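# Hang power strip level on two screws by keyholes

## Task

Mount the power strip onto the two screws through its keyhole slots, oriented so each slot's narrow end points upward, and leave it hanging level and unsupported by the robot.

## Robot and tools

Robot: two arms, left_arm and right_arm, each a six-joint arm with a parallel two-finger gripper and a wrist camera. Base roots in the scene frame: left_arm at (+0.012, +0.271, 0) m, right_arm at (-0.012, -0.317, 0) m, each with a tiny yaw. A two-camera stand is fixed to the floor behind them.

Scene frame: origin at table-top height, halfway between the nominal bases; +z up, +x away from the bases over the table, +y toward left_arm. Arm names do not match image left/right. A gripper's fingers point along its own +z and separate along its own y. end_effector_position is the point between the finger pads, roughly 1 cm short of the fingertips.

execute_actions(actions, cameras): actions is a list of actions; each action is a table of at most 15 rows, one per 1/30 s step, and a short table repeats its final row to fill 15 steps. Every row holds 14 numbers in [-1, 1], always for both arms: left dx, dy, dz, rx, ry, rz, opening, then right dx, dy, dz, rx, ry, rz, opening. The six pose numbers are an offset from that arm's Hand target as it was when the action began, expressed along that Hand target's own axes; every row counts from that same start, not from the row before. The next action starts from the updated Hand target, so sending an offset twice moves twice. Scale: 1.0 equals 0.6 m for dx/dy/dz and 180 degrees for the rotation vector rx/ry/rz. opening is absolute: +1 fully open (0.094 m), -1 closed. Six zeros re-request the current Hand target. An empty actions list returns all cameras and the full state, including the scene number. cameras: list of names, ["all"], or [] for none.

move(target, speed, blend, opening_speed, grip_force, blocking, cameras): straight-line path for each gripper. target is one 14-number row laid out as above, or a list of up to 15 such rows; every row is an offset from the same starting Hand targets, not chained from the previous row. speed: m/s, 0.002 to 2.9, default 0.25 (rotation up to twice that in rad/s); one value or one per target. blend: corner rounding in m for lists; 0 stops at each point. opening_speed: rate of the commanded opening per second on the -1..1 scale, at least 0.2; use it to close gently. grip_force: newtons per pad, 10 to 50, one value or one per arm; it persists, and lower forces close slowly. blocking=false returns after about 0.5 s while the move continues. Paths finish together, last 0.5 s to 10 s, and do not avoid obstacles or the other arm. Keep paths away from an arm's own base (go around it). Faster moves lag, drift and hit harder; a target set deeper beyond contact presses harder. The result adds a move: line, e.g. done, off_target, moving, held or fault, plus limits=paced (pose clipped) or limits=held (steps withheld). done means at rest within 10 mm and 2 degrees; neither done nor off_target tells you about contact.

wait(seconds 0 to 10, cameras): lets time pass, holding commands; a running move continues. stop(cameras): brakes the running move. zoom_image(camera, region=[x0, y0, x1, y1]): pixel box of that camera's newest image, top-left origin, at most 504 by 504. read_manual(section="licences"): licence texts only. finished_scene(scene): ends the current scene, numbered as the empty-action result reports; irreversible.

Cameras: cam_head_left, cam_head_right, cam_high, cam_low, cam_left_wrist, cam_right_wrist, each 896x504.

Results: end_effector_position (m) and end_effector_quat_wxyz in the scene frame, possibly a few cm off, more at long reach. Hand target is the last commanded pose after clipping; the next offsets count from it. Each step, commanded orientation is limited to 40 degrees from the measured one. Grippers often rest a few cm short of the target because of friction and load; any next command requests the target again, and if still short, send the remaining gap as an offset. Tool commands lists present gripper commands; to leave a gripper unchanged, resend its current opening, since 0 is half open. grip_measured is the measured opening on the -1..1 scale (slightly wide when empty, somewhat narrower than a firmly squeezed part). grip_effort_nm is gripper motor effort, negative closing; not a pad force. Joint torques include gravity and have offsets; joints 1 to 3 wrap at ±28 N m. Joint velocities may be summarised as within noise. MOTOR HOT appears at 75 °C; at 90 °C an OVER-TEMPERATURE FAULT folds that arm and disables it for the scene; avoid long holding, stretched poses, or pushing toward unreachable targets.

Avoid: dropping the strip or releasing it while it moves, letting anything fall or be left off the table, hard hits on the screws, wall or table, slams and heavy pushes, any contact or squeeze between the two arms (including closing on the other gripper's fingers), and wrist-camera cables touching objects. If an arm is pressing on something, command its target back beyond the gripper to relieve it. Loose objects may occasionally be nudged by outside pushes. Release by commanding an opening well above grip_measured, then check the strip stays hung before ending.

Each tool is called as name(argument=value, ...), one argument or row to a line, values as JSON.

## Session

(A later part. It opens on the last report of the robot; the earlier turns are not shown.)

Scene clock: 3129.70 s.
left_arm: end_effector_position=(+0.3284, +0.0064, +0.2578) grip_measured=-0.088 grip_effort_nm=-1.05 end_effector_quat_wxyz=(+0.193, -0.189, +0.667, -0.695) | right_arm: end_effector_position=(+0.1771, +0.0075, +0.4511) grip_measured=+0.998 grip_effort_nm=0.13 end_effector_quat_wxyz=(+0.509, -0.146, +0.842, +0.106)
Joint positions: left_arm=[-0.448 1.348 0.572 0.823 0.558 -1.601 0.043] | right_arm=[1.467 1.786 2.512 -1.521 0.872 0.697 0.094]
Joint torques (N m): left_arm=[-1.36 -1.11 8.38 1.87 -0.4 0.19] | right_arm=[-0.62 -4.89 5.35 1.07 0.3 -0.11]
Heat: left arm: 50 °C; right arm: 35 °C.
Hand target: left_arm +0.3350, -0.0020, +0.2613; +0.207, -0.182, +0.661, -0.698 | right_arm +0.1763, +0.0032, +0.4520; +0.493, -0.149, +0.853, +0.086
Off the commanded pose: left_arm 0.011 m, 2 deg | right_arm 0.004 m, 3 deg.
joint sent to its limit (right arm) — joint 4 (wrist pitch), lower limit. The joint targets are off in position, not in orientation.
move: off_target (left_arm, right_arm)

move(
  target=[0,0,-0.02,0,0,0,-0.3,0,0,0,0,0,0,1],
  speed=0.04,
)

move(
  target=[0,0,0.02,0,0,0,-0.3,0,0,0,0,0,0,1],
  speed=0.04,
)

Scene clock: 3135.10 s.
left_arm: end_effector_position=(+0.3275, +0.0074, +0.2523) grip_measured=-0.088 grip_effort_nm=-1.05 end_effector_quat_wxyz=(+0.196, -0.186, +0.671, -0.690) | right_arm: end_effector_position=(+0.1771, +0.0075, +0.4511) grip_measured=+0.998 grip_effort_nm=0.13 end_effector_quat_wxyz=(+0.509, -0.146, +0.842, +0.106)
Joint positions: left_arm=[-0.446 1.349 0.56 0.825 0.559 -1.584 0.043] | right_arm=[1.467 1.786 2.512 -1.521 0.872 0.697 0.094]
Joint torques (N m): left_arm=[0.36 -4 6.64 1.84 -0.13 -0.05] | right_arm=[-0.72 -4.82 5.38 1.12 0.32 -0.11]
Heat: left arm: 50 °C; right arm: 35 °C.
Hand target: left_arm +0.3287, +0.0082, +0.2606; +0.207, -0.182, +0.661, -0.698 | right_arm +0.1763, +0.0032, +0.4520; +0.493, -0.149, +0.853, +0.086
Off the commanded pose: left_arm 0.008 m, 2 deg | right_arm 0.004 m, 3 deg.
joint sent to its limit (right arm) — joint 4 (wrist pitch), lower limit. The joint targets are off in position, not in orientation.
move: off_target (right_arm)

Scene clock: 3136.10 s.
left_arm: end_effector_position=(+0.3293, +0.0068, +0.2481) grip_measured=-0.088 grip_effort_nm=-1.05 end_effector_quat_wxyz=(+0.195, -0.189, +0.674, -0.688) | right_arm: end_effector_position=(+0.1771, +0.0075, +0.4511) grip_measured=+0.998 grip_effort_nm=0.13 end_effector_quat_wxyz=(+0.509, -0.146, +0.842, +0.106)
Joint positions: left_arm=[-0.446 1.362 0.56 0.827 0.557 -1.582 0.043] | right_arm=[1.467 1.786 2.512 -1.521 0.872 0.697 0.094]
Joint torques (N m): left_arm=[-1.36 -2.18 9.26 1.87 -0.39 -0.06] | right_arm=[-0.65 -4.86 5.27 1.09 0.33 -0.09]
Heat: left arm: 50 °C; right arm: 35 °C.
Hand target: left_arm +0.3350, -0.0019, +0.2613; +0.207, -0.182, +0.661, -0.698 | right_arm +0.1763, +0.0032, +0.4520; +0.493, -0.149, +0.853, +0.086
Off the commanded pose: left_arm 0.017 m, 2 deg | right_arm 0.004 m, 3 deg.
joint sent to its limit (right arm) — joint 4 (wrist pitch), lower limit. The joint targets are off in position, not in orientation.
move: off_target (left_arm, right_arm)

move(
  target=[
    [0,0,-0.02,0,0,0,-0.3,0,0,0,0,0,0,1],
    [0,-0.02,-0.018,0,0,0,-0.3,0,0,0,0,0,0,1],
    [0,-0.02,0,0,0,0,-0.3,0,0,0,0,0,0,1],
  ],
  speed=0.05,
)

move(
  target=[
    [0,0,-0.02,0,0,0,-0.3,0,0,0,0,0,0,1],
    [0,-0.01,-0.018,0,0,0,-0.3,0,0,0,0,0,0,1],
    [0,-0.01,0,0,0,0,-0.3,0,0,0,0,0,0,1],
  ],
  speed=0.05,
)

Scene clock: 3144.70 s.
left_arm: end_effector_position=(+0.3295, +0.0071, +0.2450) grip_measured=-0.088 grip_effort_nm=-1.05 end_effector_quat_wxyz=(+0.192, -0.195, +0.677, -0.683) | right_arm: end_effector_position=(+0.1771, +0.0075, +0.4511) grip_measured=+0.998 grip_effort_nm=0.13 end_effector_quat_wxyz=(+0.509, -0.146, +0.842, +0.106)
Joint positions: left_arm=[-0.448 1.359 0.56 0.808 0.551 -1.582 0.043] | right_arm=[1.467 1.786 2.512 -1.521 0.872 0.697 0.094]
Joint torques (N m): left_arm=[-1.33 -4.36 11.43 1.44 -0.27 -0.08] | right_arm=[-0.59 -4.86 5.44 1.11 0.32 -0.12]
Heat: left arm: 50 °C; right arm: 35 °C.
Hand target: left_arm +0.3344, -0.0015, +0.2734; +0.207, -0.182, +0.661, -0.698 | right_arm +0.1763, +0.0032, +0.4520; +0.493, -0.149, +0.853, +0.086
Off the commanded pose: left_arm 0.030 m, 3 deg | right_arm 0.004 m, 3 deg.
joint sent to its limit (right arm) — joint 4 (wrist pitch), lower limit. The joint targets are off in position, not in orientation.
move: off_target (left_arm, right_arm)

Scene clock: 3146.53 s.
left_arm: end_effector_position=(+0.3290, +0.0066, +0.2484) grip_measured=-0.088 grip_effort_nm=-1.05 end_effector_quat_wxyz=(+0.191, -0.197, +0.679, -0.681) | right_arm: end_effector_position=(+0.1771, +0.0075, +0.4511) grip_measured=+0.998 grip_effort_nm=0.13 end_effector_quat_wxyz=(+0.509, -0.146, +0.842, +0.106)
Joint positions: left_arm=[-0.451 1.343 0.572 0.773 0.547 -1.581 0.043] | right_arm=[1.467 1.786 2.512 -1.521 0.872 0.697 0.094]
Joint torques (N m): left_arm=[-0.98 -4.38 11.77 1.47 -0.23 -0.08] | right_arm=[-0.66 -4.82 5.3 1.12 0.31 -0.11]
Heat: left arm: 50 °C; right arm: 35 °C.
Hand target: left_arm +0.3341, -0.0012, +0.2793; +0.207, -0.182, +0.661, -0.698 | right_arm +0.1763, +0.0032, +0.4520; +0.493, -0.149, +0.853, +0.086
Off the commanded pose: left_arm 0.032 m, 4 deg | right_arm 0.004 m, 3 deg.
joint sent to its limit (right arm) — joint 4 (wrist pitch), lower limit. The joint targets are off in position, not in orientation.
move: off_target (left_arm, right_arm)

move(
  target=[
    [0,0,-0.018,0,0,0,-0.3,0,0,0,0,0,0,1],
    [0,-0.008,-0.016,0,0,0,-0.3,0,0,0,0,0,0,1],
    [0,-0.008,0,0,0,0,-0.3,0,0,0,0,0,0,1],
  ],
  speed=0.06,
)

move(
  target=[
    [0,0,-0.018,0,0,0,-0.3,0,0,0,0,0,0,1],
    [0,-0.005,-0.016,0,0,0,-0.3,0,0,0,0,0,0,1],
    [0,-0.005,0,0,0,0,-0.3,0,0,0,0,0,0,1],
  ],
  speed=0.06,
)

move(
  target=[
    [0,0,-0.018,0,0,0,-0.3,0,0,0,0,0,0,1],
    [0,-0.005,-0.016,0,0,0,-0.3,0,0,0,0,0,0,1],
    [0,-0.005,0,0,0,0,-0.3,0,0,0,0,0,0,1],
  ],
  speed=0.06,
)

move(
  target=[
    [0,0,-0.018,0,0,0,-0.3,0,0,0,0,0,0,1],
    [0,-0.005,-0.016,0,0,0,-0.3,0,0,0,0,0,0,1],
    [0,-0.005,0,0,0,0,-0.3,0,0,0,0,0,0,1],
  ],
  speed=0.06,
)

Scene clock: 3157.67 s.
left_arm: end_effector_position=(+0.3293, +0.0071, +0.2491) grip_measured=-0.088 grip_effort_nm=-1.05 end_effector_quat_wxyz=(+0.189, -0.199, +0.681, -0.679) | right_arm: end_effector_position=(+0.1771, +0.0075, +0.4511) grip_measured=+0.998 grip_effort_nm=0.13 end_effector_quat_wxyz=(+0.509, -0.146, +0.842, +0.106)
Joint positions: left_arm=[-0.449 1.335 0.58 0.748 0.548 -1.58 0.043] | right_arm=[1.467 1.786 2.512 -1.521 0.872 0.697 0.094]
Joint torques (N m): left_arm=[-0.99 -4.71 12.08 1.51 -0.23 -0.11] | right_arm=[-0.59 -4.88 5.45 1.09 0.3 -0.12]
Heat: left arm: 52 °C; right arm: 35 °C.
Hand target: left_arm +0.3339, -0.0010, +0.2842; +0.207, -0.182, +0.661, -0.698 | right_arm +0.1763, +0.0032, +0.4520; +0.493, -0.149, +0.853, +0.086
Off the commanded pose: left_arm 0.036 m, 4 deg | right_arm 0.004 m, 3 deg.
joint sent to its limit (right arm) — joint 4 (wrist pitch), lower limit. The joint targets are off in position, not in orientation.
move: off_target (left_arm, right_arm)

Scene clock: 3159.40 s.
left_arm: end_effector_position=(+0.3290, +0.0066, +0.2525) grip_measured=-0.088 grip_effort_nm=-1.05 end_effector_quat_wxyz=(+0.189, -0.199, +0.681, -0.679) | right_arm: end_effector_position=(+0.1771, +0.0075, +0.4511) grip_measured=+0.998 grip_effort_nm=0.13 end_effector_quat_wxyz=(+0.509, -0.146, +0.842, +0.106)
Joint positions: left_arm=[-0.451 1.328 0.589 0.731 0.547 -1.579 0.043] | right_arm=[1.467 1.786 2.512 -1.521 0.872 0.697 0.094]
Joint torques (N m): left_arm=[-0.95 -4.77 12.04 1.5 -0.22 -0.1] | right_arm=[-0.66 -4.89 5.35 1.09 0.28 -0.12]
Heat: left arm: 52 °C; right arm: 35 °C.
Hand target: left_arm +0.3337, -0.0009, +0.2871; +0.207, -0.182, +0.661, -0.698 | right_arm +0.1763, +0.0032, +0.4520; +0.493, -0.149, +0.853, +0.086
Off the commanded pose: left_arm 0.036 m, 4 deg | right_arm 0.004 m, 3 deg.
joint sent to its limit (right arm) — joint 4 (wrist pitch), lower limit. The joint targets are off in position, not in orientation.
move: off_target (left_arm, right_arm)

Scene clock: 3161.13 s.
left_arm: end_effector_position=(+0.3294, +0.0066, +0.2557) grip_measured=-0.088 grip_effort_nm=-1.05 end_effector_quat_wxyz=(+0.190, -0.198, +0.681, -0.679) | right_arm: end_effector_position=(+0.1771, +0.0075, +0.4511) grip_measured=+0.998 grip_effort_nm=0.13 end_effector_quat_wxyz=(+0.509, -0.146, +0.842, +0.106)
Joint positions: left_arm=[-0.451 1.322 0.598 0.717 0.546 -1.578 0.043] | right_arm=[1.467 1.786 2.512 -1.521 0.872 0.697 0.094]
Joint torques (N m): left_arm=[-0.85 -4.68 12.11 1.52 -0.21 -0.13] | right_arm=[-0.72 -4.83 5.31 1.11 0.32 -0.12]
Heat: left arm: 52 °C; right arm: 35 °C.
Hand target: left_arm +0.3336, -0.0008, +0.2901; +0.207, -0.182, +0.661, -0.698 | right_arm +0.1763, +0.0032, +0.4520; +0.493, -0.149, +0.853, +0.086
Off the commanded pose: left_arm 0.035 m, 4 deg | right_arm 0.004 m, 3 deg.
joint sent to its limit (right arm) — joint 4 (wrist pitch), lower limit. The joint targets are off in position, not in orientation.
move: off_target (left_arm, right_arm)

Scene clock: 3162.87 s.
left_arm: end_effector_position=(+0.3296, +0.0067, +0.2568) grip_measured=-0.088 grip_effort_nm=-1.05 end_effector_quat_wxyz=(+0.189, -0.199, +0.683, -0.677) | right_arm: end_effector_position=(+0.1771, +0.0075, +0.4511) grip_measured=+0.998 grip_effort_nm=0.13 end_effector_quat_wxyz=(+0.509, -0.146, +0.842, +0.106)
Joint positions: left_arm=[-0.451 1.316 0.606 0.696 0.545 -1.575 0.043] | right_arm=[1.467 1.786 2.512 -1.521 0.872 0.697 0.094]
Joint torques (N m): left_arm=[-0.99 -4.71 12.12 1.57 -0.19 -0.14] | right_arm=[-0.68 -4.89 5.42 1.1 0.28 -0.14]
Heat: left arm: 52 °C; right arm: 34 °C.
Hand target: left_arm +0.3334, -0.0007, +0.2931; +0.207, -0.182, +0.661, -0.698 | right_arm +0.1763, +0.0032, +0.4520; +0.493, -0.149, +0.853, +0.086
Off the commanded pose: left_arm 0.037 m, 4 deg | right_arm 0.004 m, 3 deg.
joint sent to its limit (right arm) — joint 4 (wrist pitch), lower limit. The joint targets are off in position, not in orientation.
move: off_target (left_arm, right_arm)

move(
  target=[
    [0,0,-0.018,0,0,0,-0.3,0,0,0,0,0,0,1],
    [0,-0.005,-0.016,0,0,0,-0.3,0,0,0,0,0,0,1],
    [0,-0.005,0,0,0,0,-0.3,0,0,0,0,0,0,1],
  ],
  speed=0.06,
)

move(
  target=[
    [0,0,-0.018,0,0,0,-0.3,0,0,0,0,0,0,1],
    [0,-0.005,-0.016,0,0,0,-0.3,0,0,0,0,0,0,1],
    [0,-0.005,0,0,0,0,-0.3,0,0,0,0,0,0,1],
  ],
  speed=0.06,
)

move(
  target=[
    [0,0,-0.018,0,0,0,-0.3,0,0,0,0,0,0,1],
    [0,-0.005,-0.016,0,0,0,-0.3,0,0,0,0,0,0,1],
    [0,-0.005,0,0,0,0,-0.3,0,0,0,0,0,0,1],
  ],
  speed=0.06,
)

move(
  target=[
    [0,0,-0.018,0,0,0,-0.3,0,0,0,0,0,0,1],
    [0,-0.005,-0.016,0,0,0,-0.3,0,0,0,0,0,0,1],
    [0,-0.005,0,0,0,0,-0.3,0,0,0,0,0,0,1],
  ],
  speed=0.06,
)

Scene clock: 3180.13 s.
left_arm: end_effector_position=(+0.3301, +0.0073, +0.2568) grip_measured=-0.088 grip_effort_nm=-1.05 end_effector_quat_wxyz=(+0.189, -0.202, +0.685, -0.674) | right_arm: end_effector_position=(+0.1771, +0.0075, +0.4511) grip_measured=+0.998 grip_effort_nm=0.13 end_effector_quat_wxyz=(+0.509, -0.146, +0.842, +0.106)
Joint positions: left_arm=[-0.449 1.311 0.612 0.676 0.544 -1.573 0.043] | right_arm=[1.467 1.786 2.512 -1.521 0.872 0.697 0.094]
Joint torques (N m): left_arm=[-0.95 -4.88 12.29 1.63 -0.16 -0.17] | right_arm=[-0.65 -4.82 5.37 1.1 0.31 -0.1]
Heat: left arm: 53 °C; right arm: 34 °C.
Hand target: left_arm +0.3333, -0.0005, +0.2961; +0.207, -0.182, +0.661, -0.698 | right_arm +0.1763, +0.0032, +0.4520; +0.493, -0.149, +0.853, +0.086
Off the commanded pose: left_arm 0.040 m, 5 deg | right_arm 0.004 m, 3 deg.
joint sent to its limit (right arm) — joint 4 (wrist pitch), lower limit. The joint targets are off in position, not in orientation.
move: off_target (left_arm, right_arm)

Scene clock: 3181.87 s.
left_arm: end_effector_position=(+0.3301, +0.0075, +0.2577) grip_measured=-0.088 grip_effort_nm=-1.05 end_effector_quat_wxyz=(+0.188, -0.203, +0.687, -0.672) | right_arm: end_effector_position=(+0.1771, +0.0075, +0.4511) grip_measured=+0.998 grip_effort_nm=0.13 end_effector_quat_wxyz=(+0.509, -0.146, +0.842, +0.106)
Joint positions: left_arm=[-0.449 1.305 0.618 0.657 0.543 -1.571 0.043] | right_arm=[1.467 1.786 2.512 -1.521 0.872 0.697 0.094]
Joint torques (N m): left_arm=[-0.95 -5.08 12.38 1.69 -0.14 -0.19] | right_arm=[-0.62 -4.86 5.29 1.09 0.31 -0.11]
Heat: left arm: 53 °C; right arm: 34 °C.
Hand target: left_arm +0.3331, -0.0004, +0.2991; +0.207, -0.182, +0.661, -0.698 | right_arm +0.1763, +0.0032, +0.4520; +0.493, -0.149, +0.853, +0.086
Off the commanded pose: left_arm 0.042 m, 5 deg | right_arm 0.004 m, 3 deg.
joint sent to its limit (right arm) — joint 4 (wrist pitch), lower limit. The joint targets are off in position, not in orientation.
move: off_target (left_arm, right_arm)

Scene clock: 3183.60 s.
left_arm: end_effector_position=(+0.3300, +0.0075, +0.2580) grip_measured=-0.088 grip_effort_nm=-1.05 end_effector_quat_wxyz=(+0.187, -0.205, +0.689, -0.670) | right_arm: end_effector_position=(+0.1771, +0.0075, +0.4511) grip_measured=+0.998 grip_effort_nm=0.13 end_effector_quat_wxyz=(+0.509, -0.146, +0.842, +0.106)
Joint positions: left_arm=[-0.449 1.3 0.624 0.638 0.543 -1.568 0.043] | right_arm=[1.467 1.786 2.512 -1.521 0.872 0.697 0.094]
Joint torques (N m): left_arm=[-0.94 -5.12 12.57 1.74 -0.13 -0.23] | right_arm=[-0.64 -4.72 5.42 1.07 0.29 -0.11]
Heat: left arm: 53 °C; right arm: 34 °C.
Hand target: left_arm +0.3330, -0.0003, +0.3021; +0.207, -0.182, +0.661, -0.698 | right_arm +0.1763, +0.0032, +0.4520; +0.493, -0.149, +0.853, +0.086
Off the commanded pose: left_arm 0.045 m, 6 deg | right_arm 0.004 m, 3 deg.
joint sent to its limit (right arm) — joint 4 (wrist pitch), lower limit. The joint targets are off in position, not in orientation.
move: off_target (left_arm, right_arm)

Scene clock: 3185.37 s.
left_arm: end_effector_position=(+0.3299, +0.0076, +0.2584) grip_measured=-0.088 grip_effort_nm=-1.05 end_effector_quat_wxyz=(+0.185, -0.206, +0.691, -0.668) | right_arm: end_effector_position=(+0.1771, +0.0075, +0.4511) grip_measured=+0.998 grip_effort_nm=0.13 end_effector_quat_wxyz=(+0.509, -0.146, +0.842, +0.106)
Joint positions: left_arm=[-0.449 1.296 0.63 0.62 0.543 -1.566 0.043] | right_arm=[1.467 1.786 2.512 -1.521 0.872 0.697 0.094]
Joint torques (N m): left_arm=[-0.85 -5.23 12.77 1.79 -0.11 -0.27] | right_arm=[-0.65 -4.88 5.41 1.13 0.31 -0.09]
Heat: left arm: 52 °C; right arm: 34 °C.
Hand target: left_arm +0.3328, -0.0002, +0.3051; +0.207, -0.182, +0.661, -0.698 | right_arm +0.1763, +0.0032, +0.4520; +0.493, -0.149, +0.853, +0.086
Off the commanded pose: left_arm 0.047 m, 6 deg | right_arm 0.004 m, 3 deg.
joint sent to its limit (right arm) — joint 4 (wrist pitch), lower limit. The joint targets are off in position, not in orientation.
move: off_target (left_arm, right_arm)

move(
  target=[0,0,-0.018,0,0,0,-0.3,0,0,0,0,0,0,1],
  speed=0.06,
  cameras=["cam_right_wrist"],
)

Scene clock: 3191.07 s.
left_arm: end_effector_position=(+0.3299, +0.0076, +0.2581) grip_measured=-0.088 grip_effort_nm=-1.05 end_effector_quat_wxyz=(+0.185, -0.206, +0.691, -0.668) | right_arm: end_effector_position=(+0.1771, +0.0075, +0.4511) grip_measured=+0.998 grip_effort_nm=0.13 end_effector_quat_wxyz=(+0.509, -0.146, +0.842, +0.106)
Joint positions: left_arm=[-0.449 1.296 0.63 0.619 0.543 -1.566 0.043] | right_arm=[1.467 1.786 2.512 -1.521 0.872 0.697 0.094]
Joint torques (N m): left_arm=[0.44 -7.76 10.8 1.72 0.1 -0.23] | right_arm=[-0.62 -4.88 5.44 1.07 0.34 -0.07]
Heat: left arm: 52 °C; right arm: 34 °C.
Hand target: left_arm +0.3271, +0.0090, +0.3045; +0.207, -0.182, +0.661, -0.698 | right_arm +0.1763, +0.0032, +0.4520; +0.493, -0.149, +0.853, +0.086
Off the commanded pose: left_arm 0.046 m, 6 deg | right_arm 0.004 m, 3 deg.
joint sent to its limit (right arm) — joint 4 (wrist pitch), lower limit. The joint targets are off in position, not in orientation.
move: off_target (left_arm, right_arm)
Images, in order (width x height): cam_right_wrist 896x504.

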